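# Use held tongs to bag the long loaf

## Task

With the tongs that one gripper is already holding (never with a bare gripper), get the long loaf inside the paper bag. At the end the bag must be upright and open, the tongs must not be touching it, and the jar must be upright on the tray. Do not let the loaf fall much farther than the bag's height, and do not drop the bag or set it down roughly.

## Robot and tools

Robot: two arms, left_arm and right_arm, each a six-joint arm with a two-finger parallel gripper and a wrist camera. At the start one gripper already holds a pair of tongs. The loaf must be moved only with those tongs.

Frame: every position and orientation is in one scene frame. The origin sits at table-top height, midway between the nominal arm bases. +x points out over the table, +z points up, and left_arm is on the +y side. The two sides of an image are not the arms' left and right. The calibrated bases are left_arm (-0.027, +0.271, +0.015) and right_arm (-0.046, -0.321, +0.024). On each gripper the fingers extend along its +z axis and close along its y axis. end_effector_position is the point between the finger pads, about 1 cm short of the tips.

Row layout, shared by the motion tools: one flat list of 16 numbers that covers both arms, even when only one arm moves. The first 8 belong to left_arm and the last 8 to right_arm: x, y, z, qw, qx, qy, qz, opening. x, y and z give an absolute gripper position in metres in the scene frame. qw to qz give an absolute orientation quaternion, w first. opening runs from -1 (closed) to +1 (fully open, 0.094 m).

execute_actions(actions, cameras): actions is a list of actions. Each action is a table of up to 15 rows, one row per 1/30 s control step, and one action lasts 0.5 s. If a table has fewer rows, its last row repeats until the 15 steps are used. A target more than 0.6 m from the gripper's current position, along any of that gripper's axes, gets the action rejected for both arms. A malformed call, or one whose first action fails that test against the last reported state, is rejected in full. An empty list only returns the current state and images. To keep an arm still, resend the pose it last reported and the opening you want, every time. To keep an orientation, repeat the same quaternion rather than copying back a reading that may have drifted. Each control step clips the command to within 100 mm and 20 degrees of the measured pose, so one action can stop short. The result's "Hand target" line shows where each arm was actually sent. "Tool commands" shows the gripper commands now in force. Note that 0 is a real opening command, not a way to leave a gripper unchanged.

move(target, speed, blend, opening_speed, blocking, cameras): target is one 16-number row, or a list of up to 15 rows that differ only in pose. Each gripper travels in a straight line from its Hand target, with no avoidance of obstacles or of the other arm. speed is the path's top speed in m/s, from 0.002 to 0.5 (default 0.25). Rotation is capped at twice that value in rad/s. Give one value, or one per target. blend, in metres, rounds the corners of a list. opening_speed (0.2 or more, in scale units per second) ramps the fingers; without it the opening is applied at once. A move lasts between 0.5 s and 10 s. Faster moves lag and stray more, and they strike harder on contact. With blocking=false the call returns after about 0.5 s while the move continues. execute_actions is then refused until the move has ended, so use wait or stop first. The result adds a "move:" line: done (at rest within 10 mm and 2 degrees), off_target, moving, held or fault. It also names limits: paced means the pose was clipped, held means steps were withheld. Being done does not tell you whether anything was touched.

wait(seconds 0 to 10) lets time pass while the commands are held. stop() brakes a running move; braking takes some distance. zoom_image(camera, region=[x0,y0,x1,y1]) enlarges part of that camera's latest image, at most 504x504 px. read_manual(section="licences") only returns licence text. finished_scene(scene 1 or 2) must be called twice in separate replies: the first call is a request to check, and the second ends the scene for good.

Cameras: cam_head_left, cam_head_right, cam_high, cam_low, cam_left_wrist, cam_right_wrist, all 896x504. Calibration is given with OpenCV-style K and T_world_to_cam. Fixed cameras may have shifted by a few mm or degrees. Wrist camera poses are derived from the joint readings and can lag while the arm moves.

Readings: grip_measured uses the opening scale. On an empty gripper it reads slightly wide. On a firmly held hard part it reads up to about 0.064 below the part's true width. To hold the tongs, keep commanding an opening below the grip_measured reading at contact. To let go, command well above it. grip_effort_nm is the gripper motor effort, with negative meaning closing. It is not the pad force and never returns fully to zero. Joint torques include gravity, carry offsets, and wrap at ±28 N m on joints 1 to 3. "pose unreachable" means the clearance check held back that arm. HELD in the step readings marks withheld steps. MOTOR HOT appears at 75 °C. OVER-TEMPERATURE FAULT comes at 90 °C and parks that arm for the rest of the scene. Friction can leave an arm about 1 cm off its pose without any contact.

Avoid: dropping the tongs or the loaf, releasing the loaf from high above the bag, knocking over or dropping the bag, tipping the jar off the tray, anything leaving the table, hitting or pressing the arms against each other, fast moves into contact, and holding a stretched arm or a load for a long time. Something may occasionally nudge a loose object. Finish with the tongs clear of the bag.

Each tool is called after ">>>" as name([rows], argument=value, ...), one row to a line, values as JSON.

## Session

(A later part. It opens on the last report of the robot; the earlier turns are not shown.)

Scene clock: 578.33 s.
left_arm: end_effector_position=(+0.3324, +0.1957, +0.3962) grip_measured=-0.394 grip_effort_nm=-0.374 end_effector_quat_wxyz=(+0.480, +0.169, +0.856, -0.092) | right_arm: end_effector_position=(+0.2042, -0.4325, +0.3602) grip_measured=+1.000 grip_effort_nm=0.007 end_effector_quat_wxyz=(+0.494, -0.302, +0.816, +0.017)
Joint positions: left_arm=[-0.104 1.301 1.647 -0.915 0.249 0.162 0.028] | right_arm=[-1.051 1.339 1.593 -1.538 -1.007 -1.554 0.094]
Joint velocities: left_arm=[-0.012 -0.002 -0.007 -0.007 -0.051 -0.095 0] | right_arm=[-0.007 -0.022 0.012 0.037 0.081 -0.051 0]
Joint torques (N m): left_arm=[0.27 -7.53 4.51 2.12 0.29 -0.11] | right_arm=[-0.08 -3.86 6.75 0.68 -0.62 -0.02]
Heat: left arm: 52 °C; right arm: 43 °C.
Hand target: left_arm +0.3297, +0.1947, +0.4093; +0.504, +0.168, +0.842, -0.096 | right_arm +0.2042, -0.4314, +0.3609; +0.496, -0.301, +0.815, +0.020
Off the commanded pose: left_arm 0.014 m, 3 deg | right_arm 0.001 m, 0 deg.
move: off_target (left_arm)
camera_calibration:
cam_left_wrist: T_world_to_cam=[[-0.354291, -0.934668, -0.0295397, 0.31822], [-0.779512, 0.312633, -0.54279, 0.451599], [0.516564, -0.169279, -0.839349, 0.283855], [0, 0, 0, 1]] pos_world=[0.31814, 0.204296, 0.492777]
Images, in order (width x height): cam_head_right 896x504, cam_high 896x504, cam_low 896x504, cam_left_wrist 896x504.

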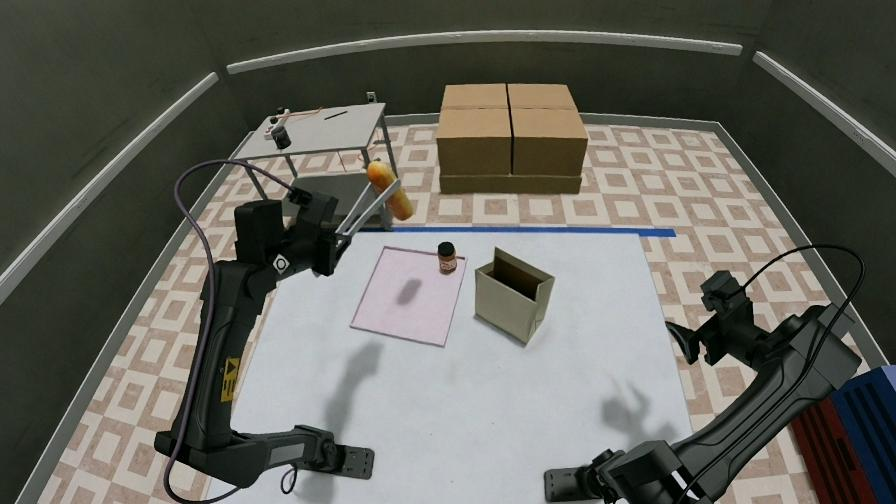

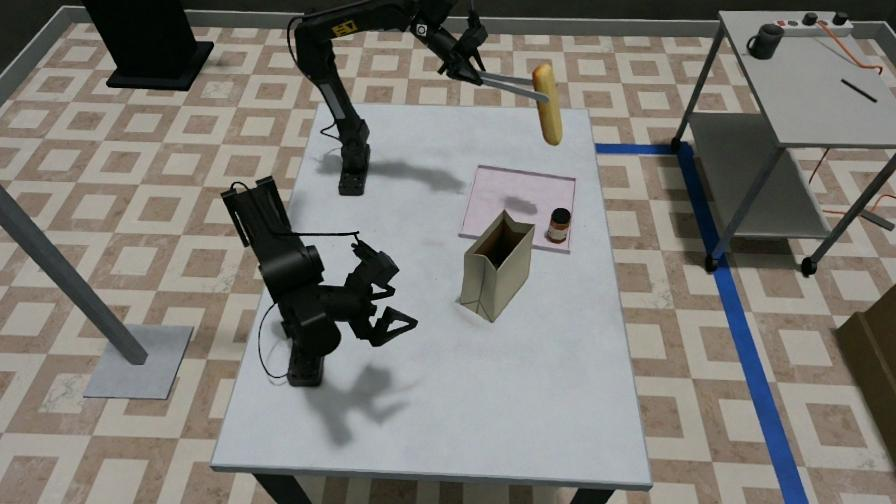

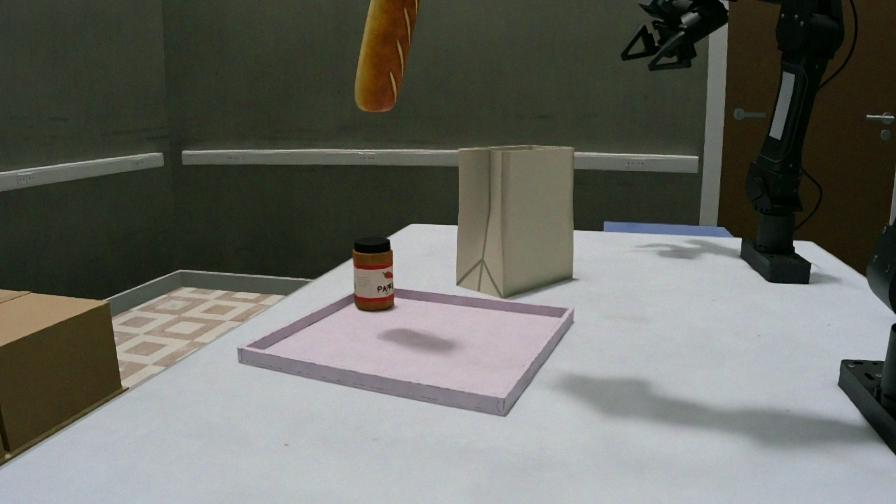

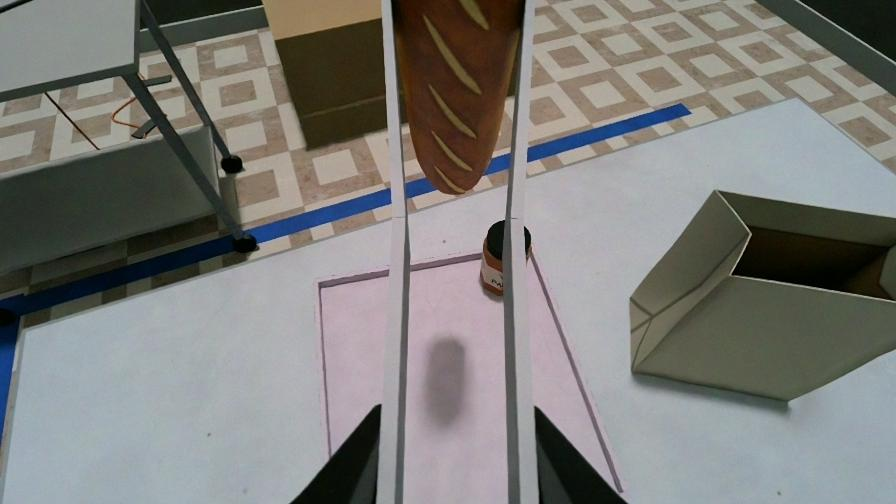

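>>> execute_actions(actions=[])

Scene clock: 593.13 s.
left_arm: end_effector_position=(+0.3326, +0.1956, +0.3965) grip_measured=-0.394 grip_effort_nm=-0.369 end_effector_quat_wxyz=(+0.481, +0.169, +0.856, -0.092) | right_arm: end_effector_position=(+0.2042, -0.4325, +0.3602) grip_measured=+1.000 grip_effort_nm=0.007 end_effector_quat_wxyz=(+0.494, -0.302, +0.816, +0.017)
Joint positions: left_arm=[-0.104 1.301 1.647 -0.914 0.249 0.162 0.028] | right_arm=[-1.051 1.339 1.593 -1.538 -1.007 -1.554 0.094]
Joint velocities: left_arm=[-0.002 0.007 -0.017 -0.081 0.066 -0.007 -0.001] | right_arm=[-0.012 0.012 -0.037 0.095 -0.007 0.037 0]
Joint torques (N m): left_arm=[0.24 -7.5 4.68 2.09 0.18 -0.06] | right_arm=[-0.08 -3.85 6.76 0.69 -0.62 -0.02]
Heat: left arm: 49 °C; right arm: 43 °C.
Hand target: left_arm +0.3297, +0.1947, +0.4093; +0.504, +0.168, +0.841, -0.096 | right_arm +0.2042, -0.4314, +0.3609; +0.496, -0.301, +0.815, +0.020
Tool commands: left_gripper/opening=-0.4 right_gripper/opening=+1.0
Off the commanded pose: left_arm 0.014 m, 3 deg | right_arm 0.001 m, 0 deg.
camera_calibration:
cam_left_wrist: T_world_to_cam=[[-0.354377, -0.934643, -0.0293239, 0.318138], [-0.778931, 0.312397, -0.543759, 0.452093], [0.517381, -0.169854, -0.838729, 0.283574], [0, 0, 0, 1]] pos_world=[0.318174, 0.204279, 0.493001]
cam_right_wrist: T_world_to_cam=[[0.510903, -0.810757, 0.285747, -0.556531], [-0.630932, -0.579425, -0.515938, 0.103891], [0.583869, 0.0833078, -0.807562, 0.295609], [0, 0, 0, 1]] pos_world=[0.177284, -0.415641, 0.451351]

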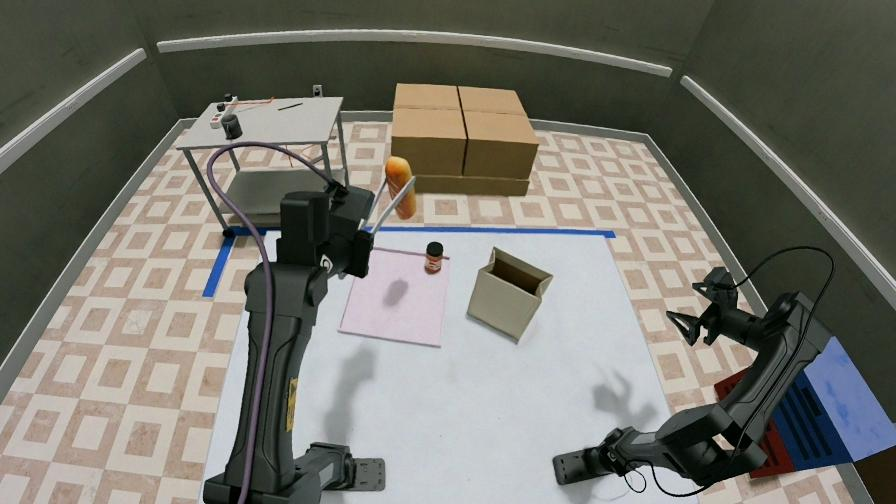

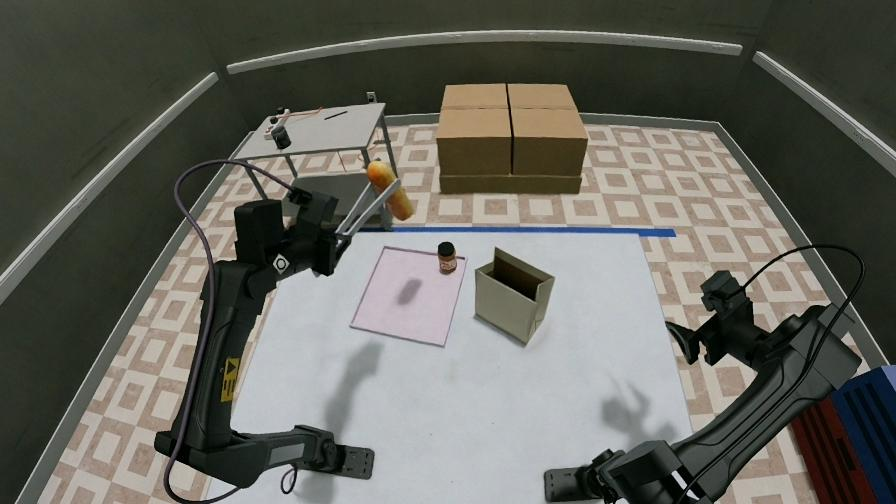

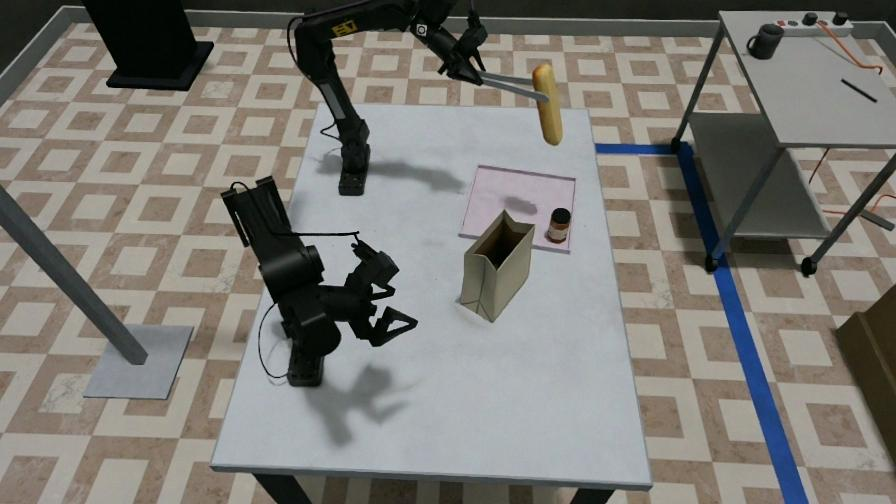

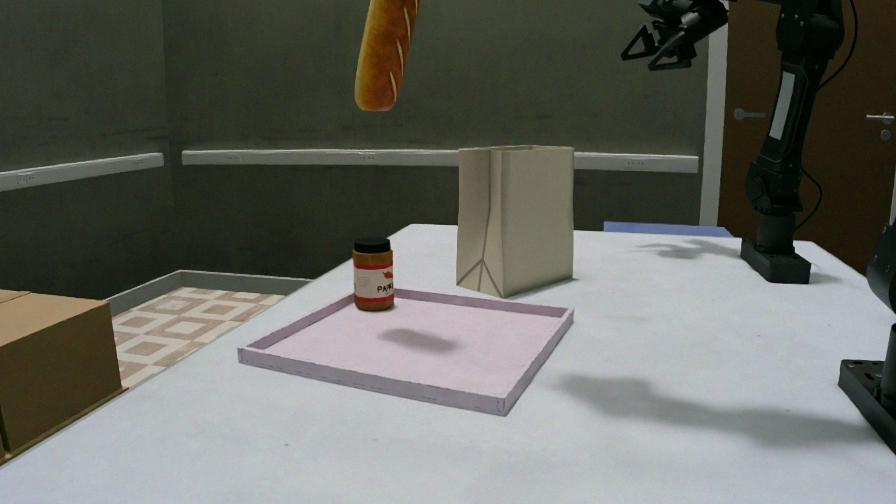

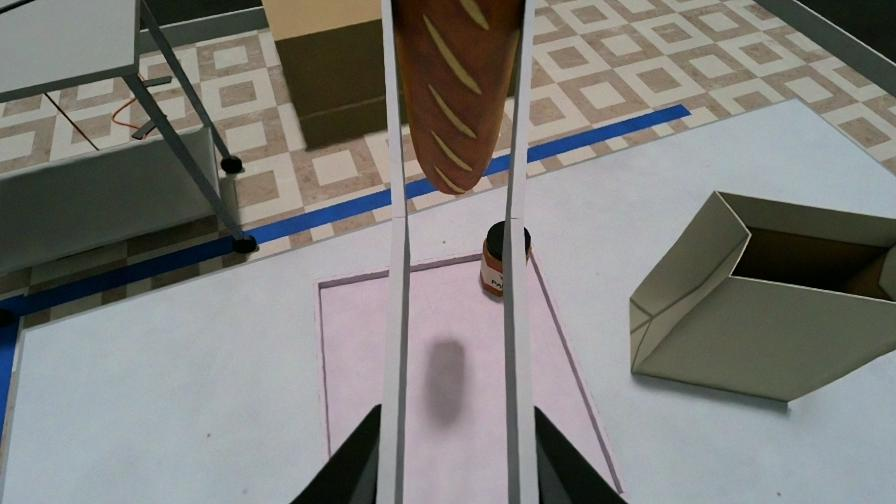

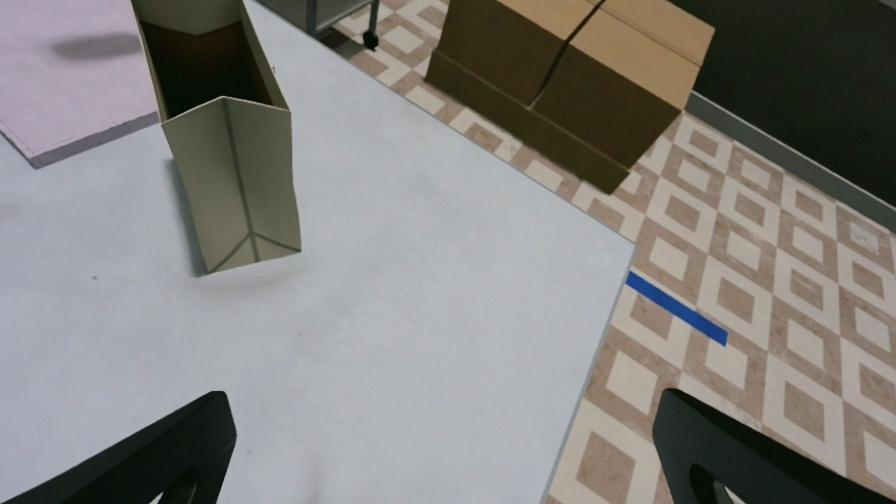

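>>> move([
  [0.29, 0.06, 0.42, 0.4997, 0.2064, 0.8317, -0.1240, -0.4, 0.2042, -0.4314, 0.3609, 0.496, -0.301, 0.815, 0.02, 1.0],
  [0.252, -0.055, 0.42, 0.4938, 0.2434, 0.8219, -0.1463, -0.4, 0.2042, -0.4314, 0.3609, 0.496, -0.301, 0.815, 0.02, 1.0],
], speed=0.1, blend=0.03)

Scene clock: 614.07 s.
left_arm: end_effector_position=(+0.2513, -0.0506, +0.4048) grip_measured=-0.394 grip_effort_nm=-0.369 end_effector_quat_wxyz=(+0.476, +0.259, +0.830, -0.137) | right_arm: end_effector_position=(+0.2042, -0.4325, +0.3602) grip_measured=+1.000 grip_effort_nm=-0.002 end_effector_quat_wxyz=(+0.494, -0.302, +0.816, +0.017)
Joint positions: left_arm=[-1.026 1.535 1.87 -0.913 -0.367 -0.207 0.028] | right_arm=[-1.051 1.339 1.593 -1.538 -1.007 -1.554 0.094]
Joint velocities: left_arm=[0.002 -0.002 0.002 -0.022 0.022 0.037 0] | right_arm=[-0.012 0.002 0.007 -0.022 -0.037 0.051 0]
Joint torques (N m): left_arm=[-0.27 -6.41 8.46 1.77 -0.32 -0.08] | right_arm=[-0.08 -3.86 6.76 0.68 -0.62 -0.02]
Heat: left arm: 46 °C; right arm: 43 °C.
Hand target: left_arm +0.2550, -0.0530, +0.4192; +0.492, +0.244, +0.823, -0.145 | right_arm +0.2042, -0.4314, +0.3609; +0.496, -0.301, +0.815, +0.020
Off the commanded pose: left_arm 0.016 m, 3 deg | right_arm 0.001 m, 0 deg.
move: off_target (left_arm)
camera_calibration:
cam_left_wrist: T_world_to_cam=[[-0.537876, -0.841898, -0.043546, 0.116029], [-0.688147, 0.468312, -0.554199, 0.459529], [0.486973, -0.268125, -0.831244, 0.290476], [0, 0, 0, 1]] pos_world=[0.237179, -0.0396345, 0.501179]
cam_right_wrist: T_world_to_cam=[[0.510903, -0.810757, 0.285747, -0.556531], [-0.630932, -0.579425, -0.515938, 0.103891], [0.583869, 0.0833078, -0.807562, 0.295609], [0, 0, 0, 1]] pos_world=[0.177284, -0.415641, 0.451351]

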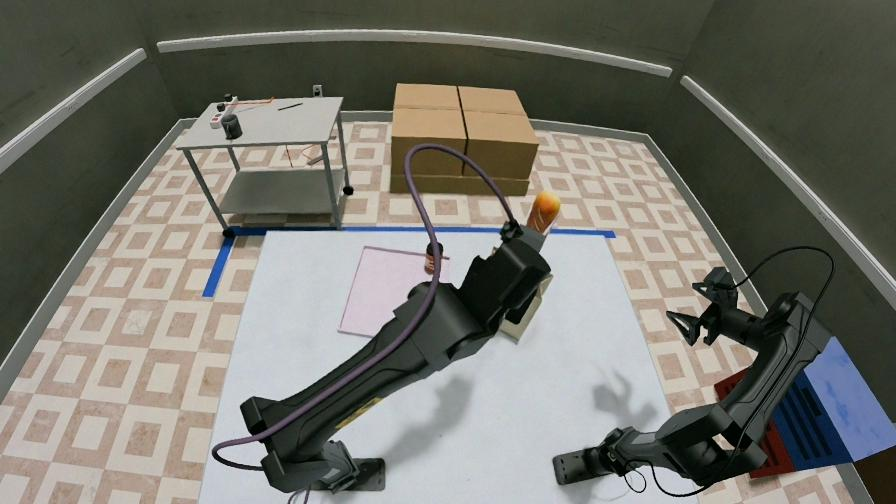

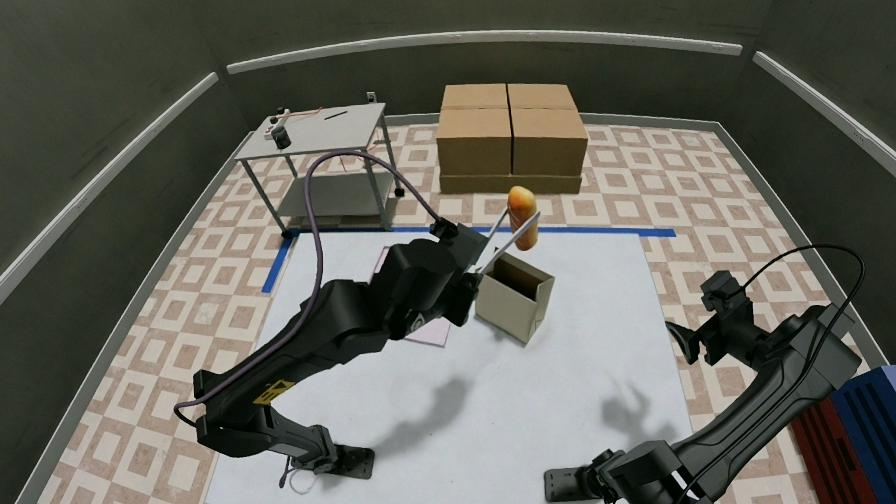

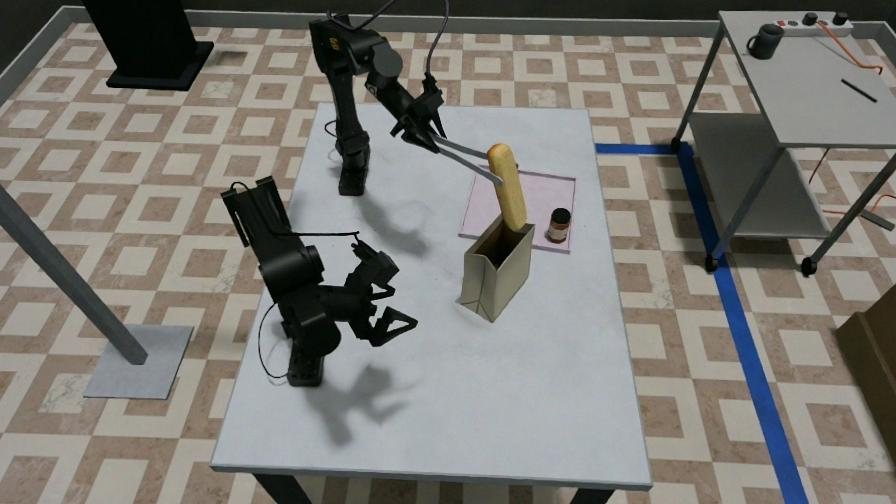

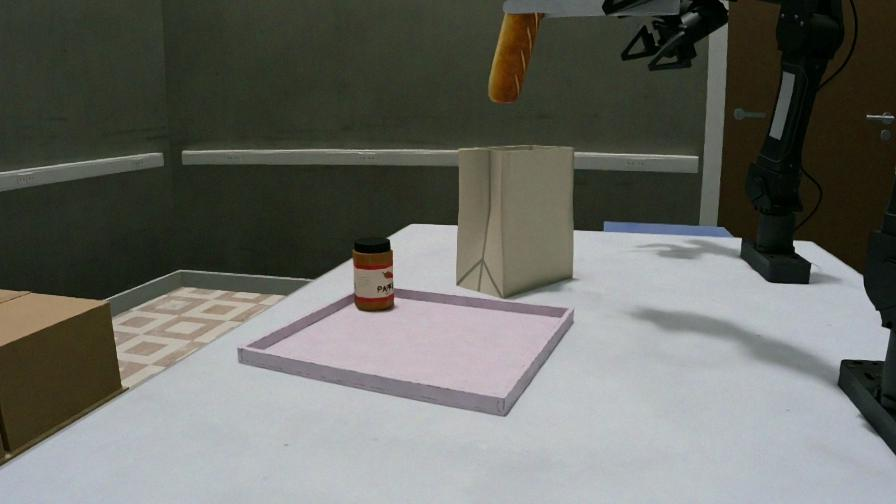

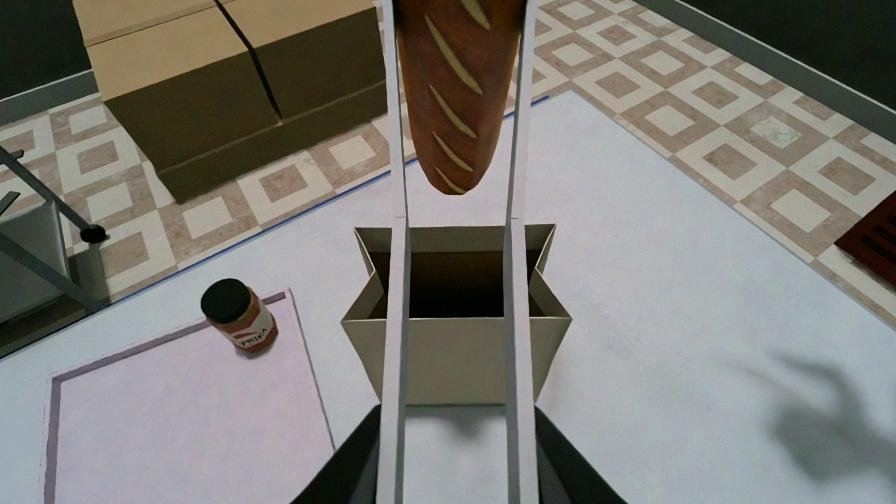

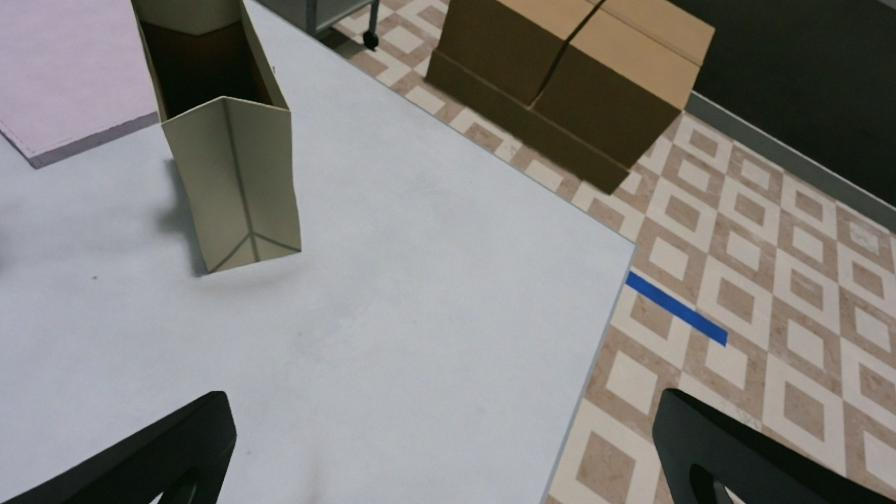

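>>> move(target=[0.252, -0.057, 0.45, 0.3592, 0.2633, 0.8890, -0.1064, -0.4, 0.2042, -0.4314, 0.3609, 0.496, -0.301, 0.815, 0.02, 1.0], speed=0.1)

Scene clock: 642.60 s.
left_arm: end_effector_position=(+0.2464, -0.0539, +0.4442) grip_measured=-0.394 grip_effort_nm=-0.369 end_effector_quat_wxyz=(+0.411, +0.267, +0.860, -0.140) | right_arm: end_effector_position=(+0.2042, -0.4325, +0.3602) grip_measured=+1.000 grip_effort_nm=0.012 end_effector_quat_wxyz=(+0.494, -0.302, +0.816, +0.017)
Joint positions: left_arm=[-1.006 1.98 2.846 -1.572 -0.282 -0.26 0.028] | right_arm=[-1.051 1.339 1.593 -1.538 -1.007 -1.554 0.094]
Joint velocities: left_arm=[0.012 -0.012 -0.017 0.007 0.022 -0.022 0] | right_arm=[-0.022 -0.012 -0.012 -0.037 -0.066 0.022 0]
Joint torques (N m): left_arm=[0.32 -7.95 5.5 1.69 -0.18 0.04] | right_arm=[-0.08 -3.85 6.76 0.69 -0.62 -0.02]
Heat: left arm: 46 °C; right arm: 43 °C.
Hand target: left_arm +0.2511, -0.0557, +0.4486; +0.421, +0.261, +0.857, -0.144 | right_arm +0.2042, -0.4314, +0.3609; +0.496, -0.301, +0.815, +0.020
Off the commanded pose: left_arm 0.009 m, 8 deg | right_arm 0.001 m, 0 deg.
elbow stopped short (left arm): the move would have taken joint 3 (elbow) straighter than the controller allows.
move: off_target (left_arm)
camera_calibration:
cam_left_wrist: T_world_to_cam=[[-0.556466, -0.830847, -0.00629118, 0.100898], [-0.746754, 0.503435, -0.434641, 0.44276], [0.364287, -0.237165, -0.900582, 0.387384], [0, 0, 0, 1]] pos_world=[0.24566, -0.0471957, 0.541947]
cam_right_wrist: T_world_to_cam=[[0.510903, -0.810757, 0.285747, -0.556531], [-0.630932, -0.579425, -0.515938, 0.103891], [0.583869, 0.0833078, -0.807562, 0.295609], [0, 0, 0, 1]] pos_world=[0.177284, -0.415641, 0.451351]

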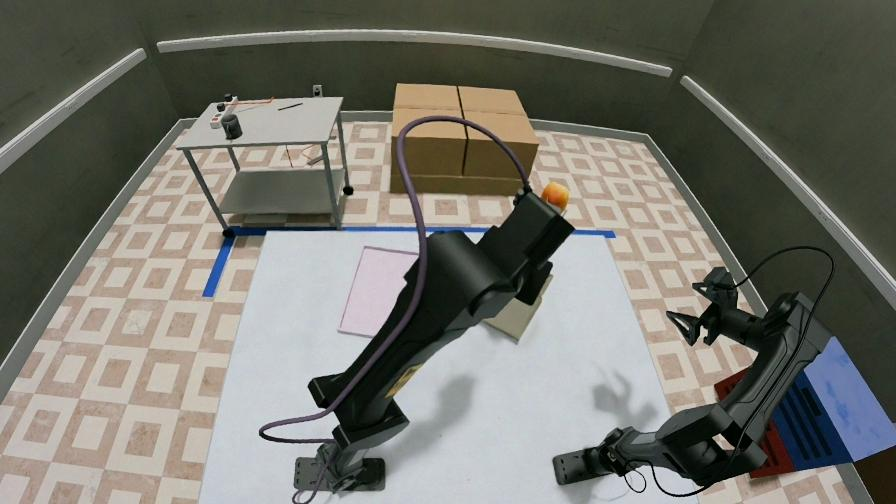

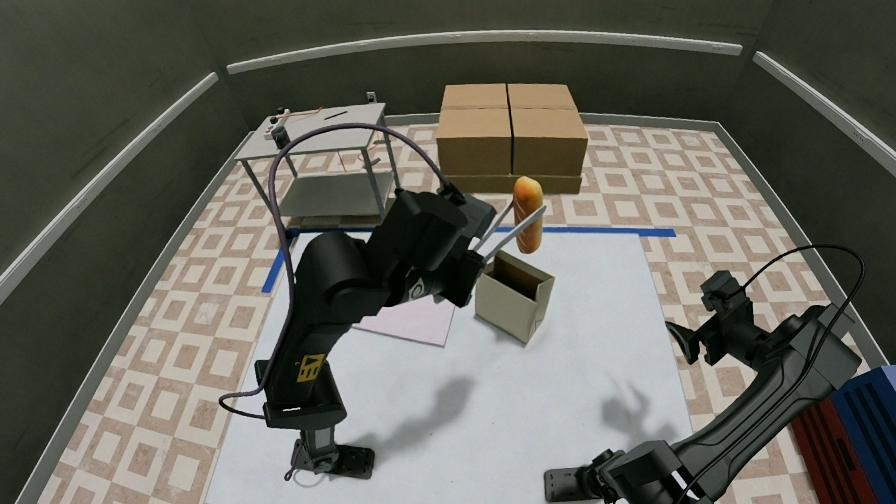

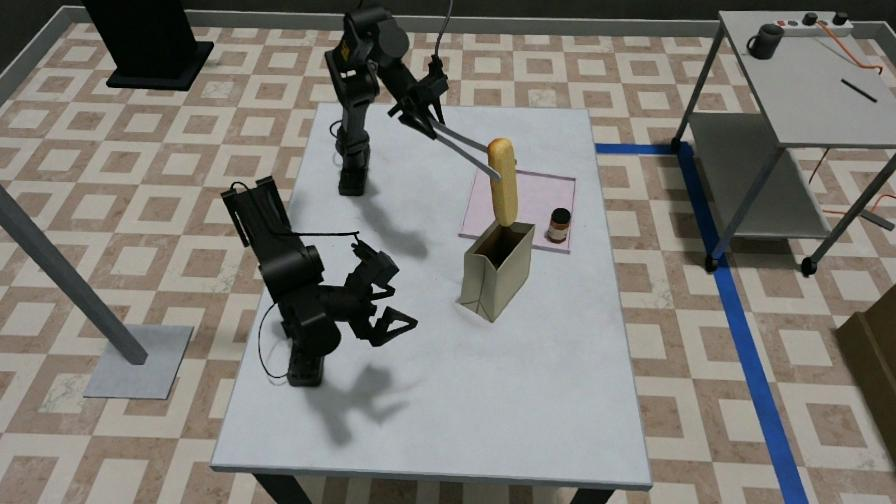

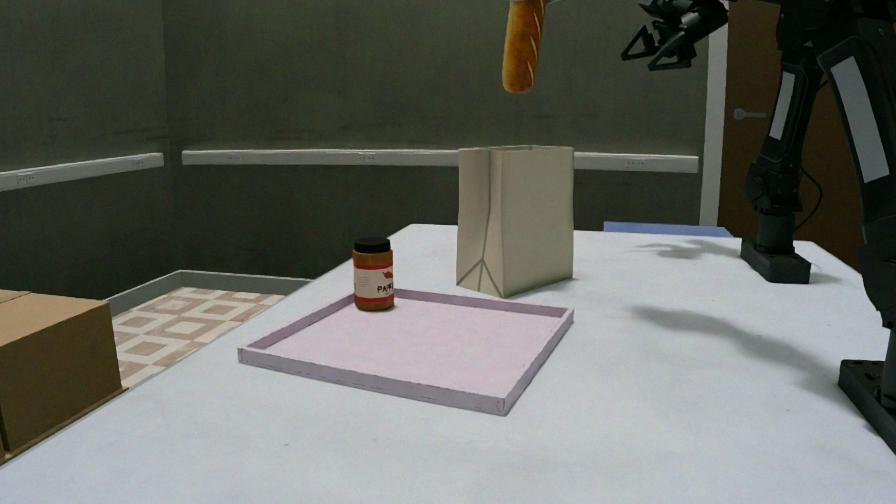

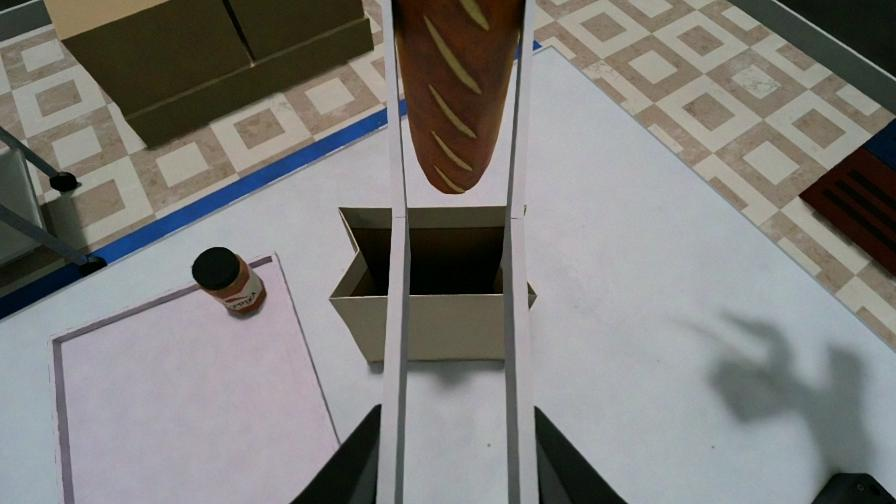

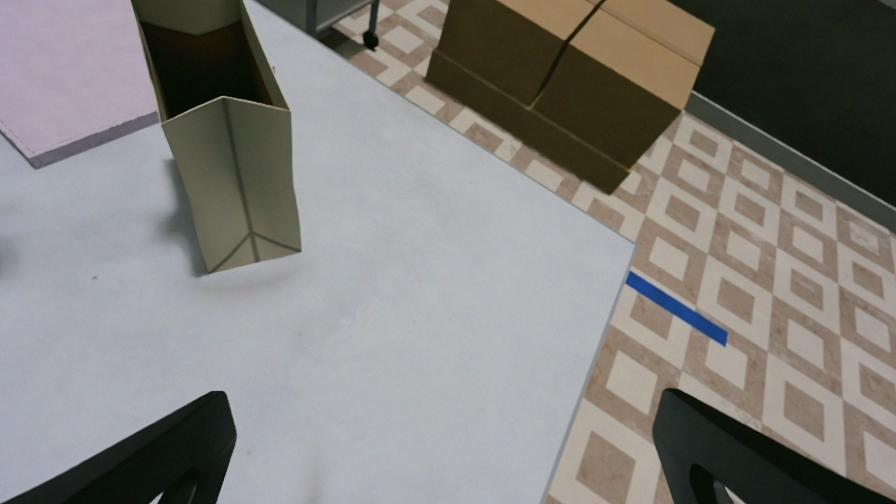

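>>> move(target=[0.253, -0.046, 0.425, 0.4052, 0.2574, 0.8690, -0.1200, -0.4, 0.2042, -0.4314, 0.3609, 0.496, -0.301, 0.815, 0.02, 1.0], speed=0.06)

Scene clock: 695.77 s.
left_arm: end_effector_position=(+0.2507, -0.0522, +0.4075) grip_measured=-0.394 grip_effort_nm=-0.369 end_effector_quat_wxyz=(+0.378, +0.273, +0.878, -0.108) | right_arm: end_effector_position=(+0.2042, -0.4325, +0.3602) grip_measured=+1.000 grip_effort_nm=0.012 end_effector_quat_wxyz=(+0.494, -0.302, +0.816, +0.017)
Joint positions: left_arm=[-0.997 1.864 2.51 -1.451 -0.288 -0.263 0.028] | right_arm=[-1.051 1.339 1.593 -1.538 -1.007 -1.554 0.094]
Joint velocities: left_arm=[-0.002 0.017 -0.012 -0.066 -0.051 -0.022 0] | right_arm=[0.002 -0.007 -0.022 0.081 -0.007 0.022 0]
Joint torques (N m): left_arm=[0.77 -12.94 3.48 1.81 -0.33 -0.03] | right_arm=[-0.08 -3.86 6.75 0.68 -0.62 -0.02]
Heat: left arm: 45 °C; right arm: 43 °C.
Hand target: left_arm +0.2525, -0.0458, +0.4251; +0.404, +0.257, +0.870, -0.120 | right_arm +0.2042, -0.4314, +0.3609; +0.496, -0.301, +0.815, +0.020
Off the commanded pose: left_arm 0.019 m, 4 deg | right_arm 0.001 m, 0 deg.
move: off_target (left_arm)
camera_calibration:
cam_left_wrist: T_world_to_cam=[[-0.545601, -0.836779, -0.0460585, 0.117733], [-0.774944, 0.524679, -0.352384, 0.403837], [0.319033, -0.156568, -0.934721, 0.382603], [0, 0, 0, 1]] pos_world=[0.255123, -0.053465, 0.505356]
cam_right_wrist: T_world_to_cam=[[0.510903, -0.810757, 0.285747, -0.556531], [-0.630932, -0.579425, -0.515938, 0.103891], [0.583869, 0.0833078, -0.807562, 0.295609], [0, 0, 0, 1]] pos_world=[0.177284, -0.415641, 0.451351]

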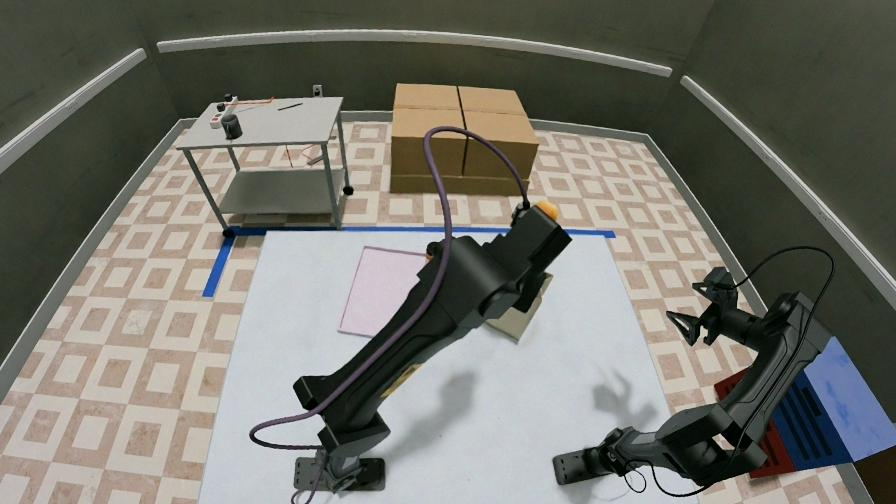

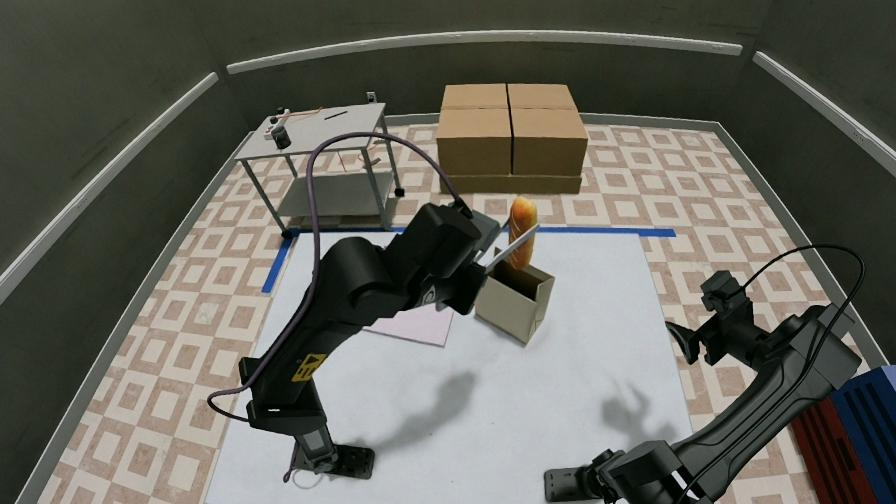

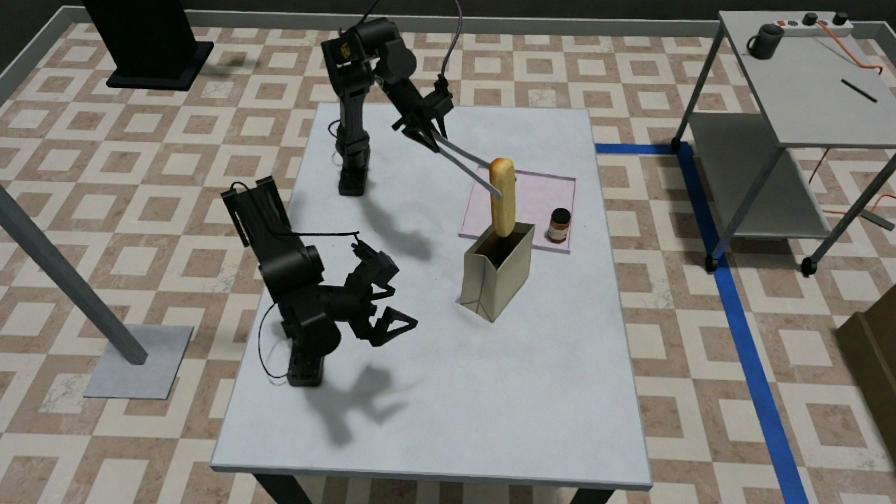

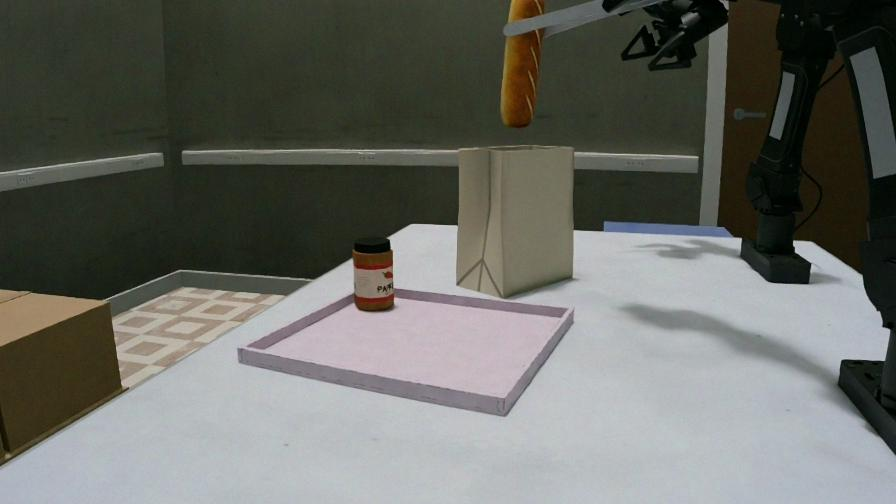

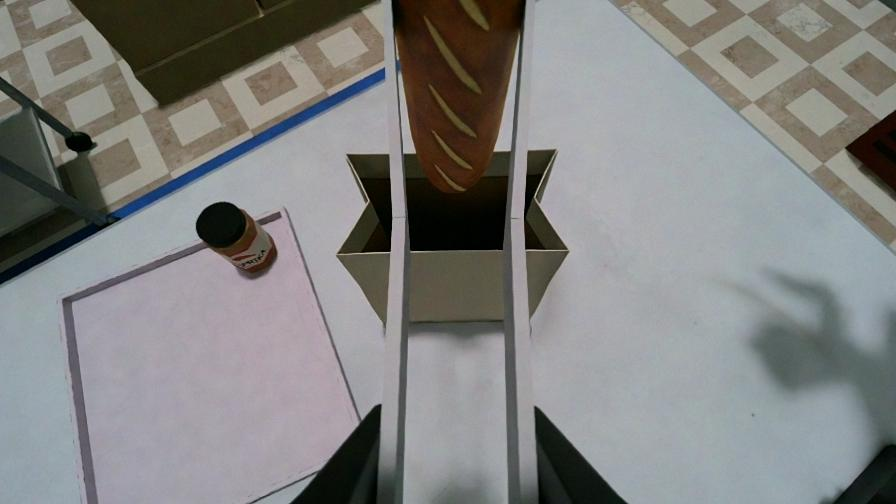

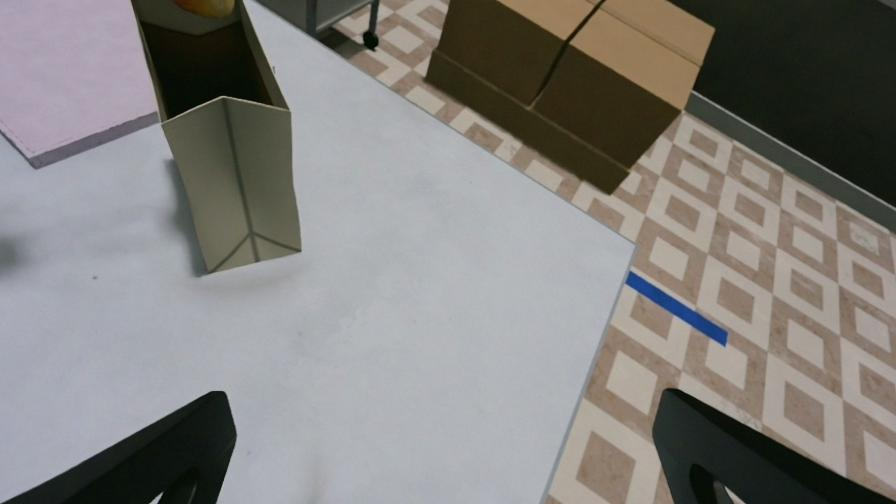

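>>> move([
  [0.260, -0.050, 0.425, 0.3827, 0.2624, 0.8779, -0.1144, -0.4, 0.2042, -0.4314, 0.3609, 0.496, -0.301, 0.815, 0.02, 1.0],
  [0.260, -0.050, 0.395, 0.3827, 0.2624, 0.8779, -0.1144, -0.4, 0.2042, -0.4314, 0.3609, 0.496, -0.301, 0.815, 0.02, 1.0],
], speed=0.05)

Scene clock: 723.80 s.
left_arm: end_effector_position=(+0.2587, -0.0541, +0.3787) grip_measured=-0.394 grip_effort_nm=-0.374 end_effector_quat_wxyz=(+0.358, +0.273, +0.887, -0.101) | right_arm: end_effector_position=(+0.2042, -0.4325, +0.3602) grip_measured=+1.000 grip_effort_nm=0.017 end_effector_quat_wxyz=(+0.494, -0.302, +0.816, +0.017)
Joint positions: left_arm=[-0.975 1.816 2.321 -1.351 -0.264 -0.263 0.028] | right_arm=[-1.051 1.339 1.593 -1.538 -1.007 -1.554 0.094]
Joint velocities: left_arm=[-0.022 -0.017 -0.017 0.051 0.051 -0.022 0] | right_arm=[0.007 -0.002 -0.012 -0.051 -0.022 0.037 0]
Joint torques (N m): left_arm=[0.4 -12.9 3.9 1.8 -0.22 0.02] | right_arm=[-0.08 -3.86 6.76 0.69 -0.62 -0.02]
Heat: left arm: 51 °C; right arm: 43 °C.
Hand target: left_arm +0.2597, -0.0499, +0.3951; +0.382, +0.263, +0.879, -0.114 | right_arm +0.2042, -0.4314, +0.3609; +0.496, -0.301, +0.815, +0.020
Off the commanded pose: left_arm 0.017 m, 4 deg | right_arm 0.001 m, 0 deg.
move: off_target (left_arm)
camera_calibration:
cam_left_wrist: T_world_to_cam=[[-0.542153, -0.839029, -0.0458317, 0.118013], [-0.790794, 0.527907, -0.309773, 0.389048], [0.284104, -0.131701, -0.949705, 0.368913], [0, 0, 0, 1]] pos_world=[0.266828, -0.0577779, 0.476284]
cam_right_wrist: T_world_to_cam=[[0.510903, -0.810757, 0.285747, -0.556531], [-0.630932, -0.579425, -0.515938, 0.103891], [0.583869, 0.0833078, -0.807562, 0.295609], [0, 0, 0, 1]] pos_world=[0.177284, -0.415641, 0.451351]

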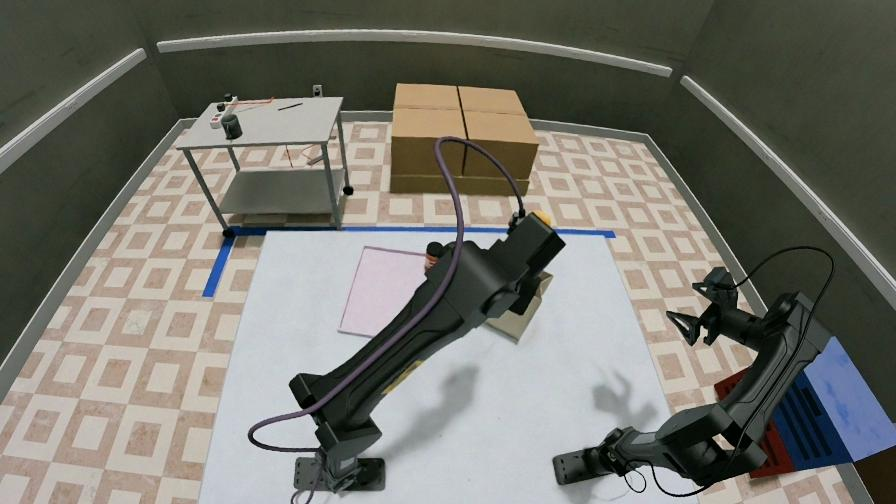

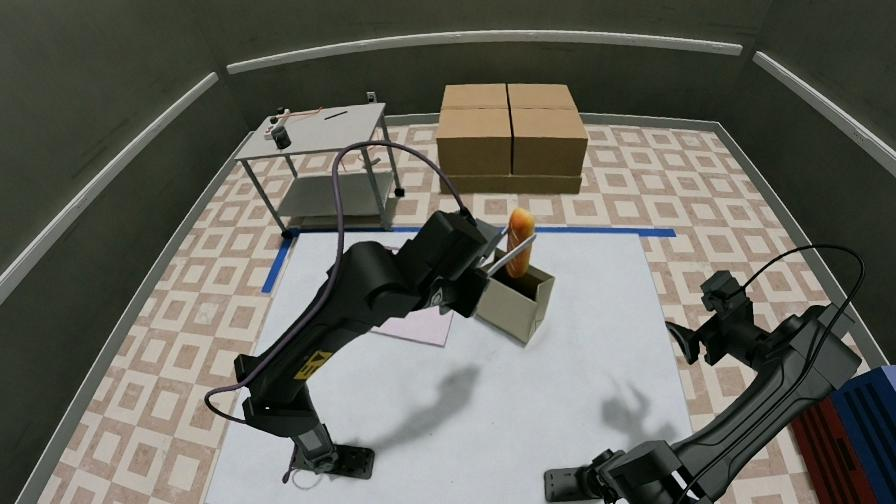

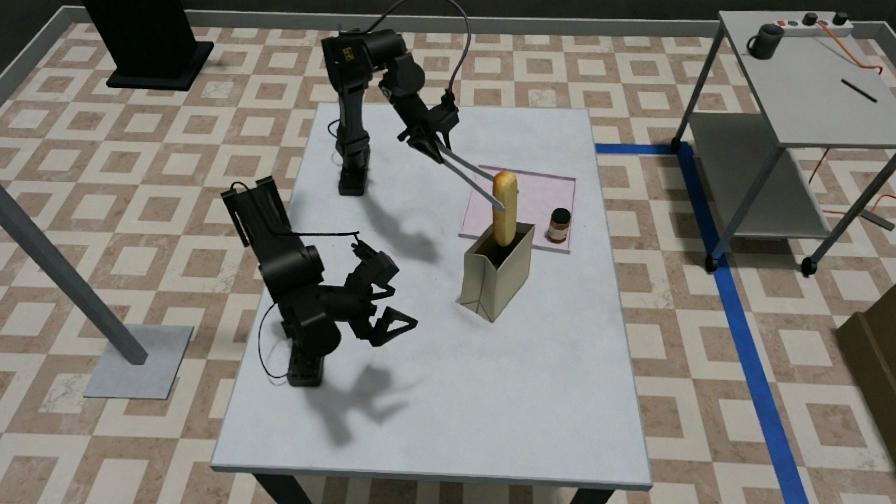

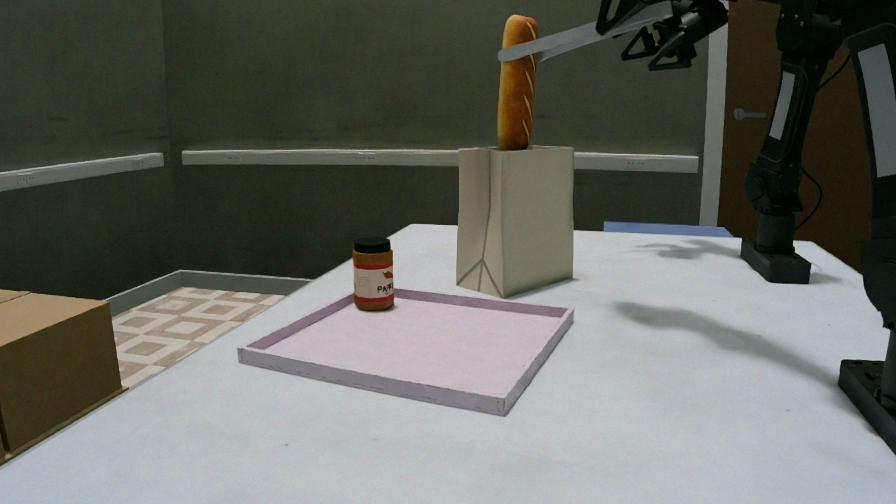

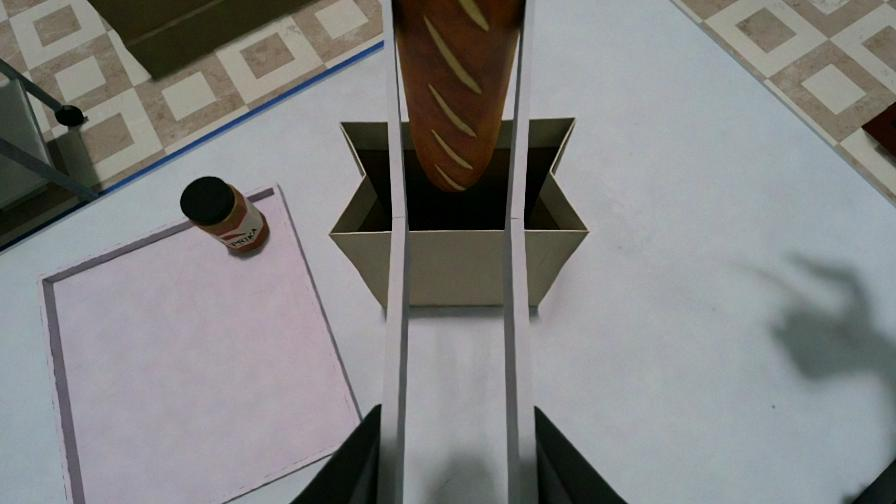

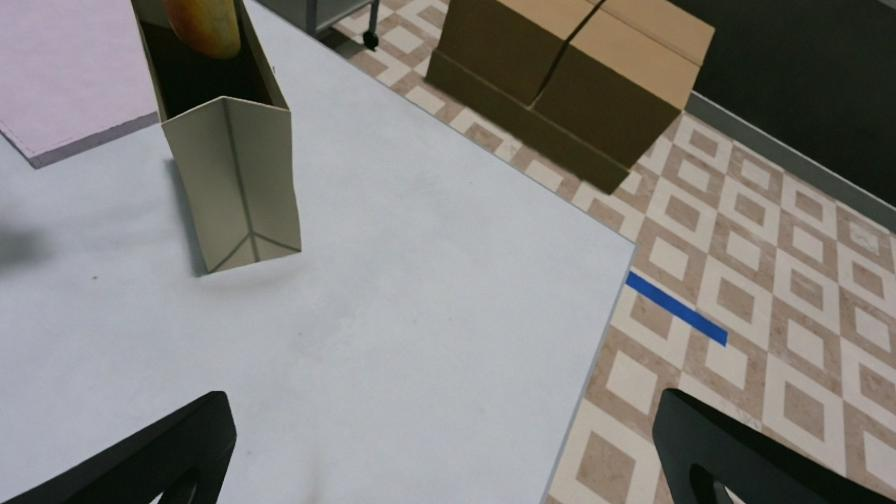

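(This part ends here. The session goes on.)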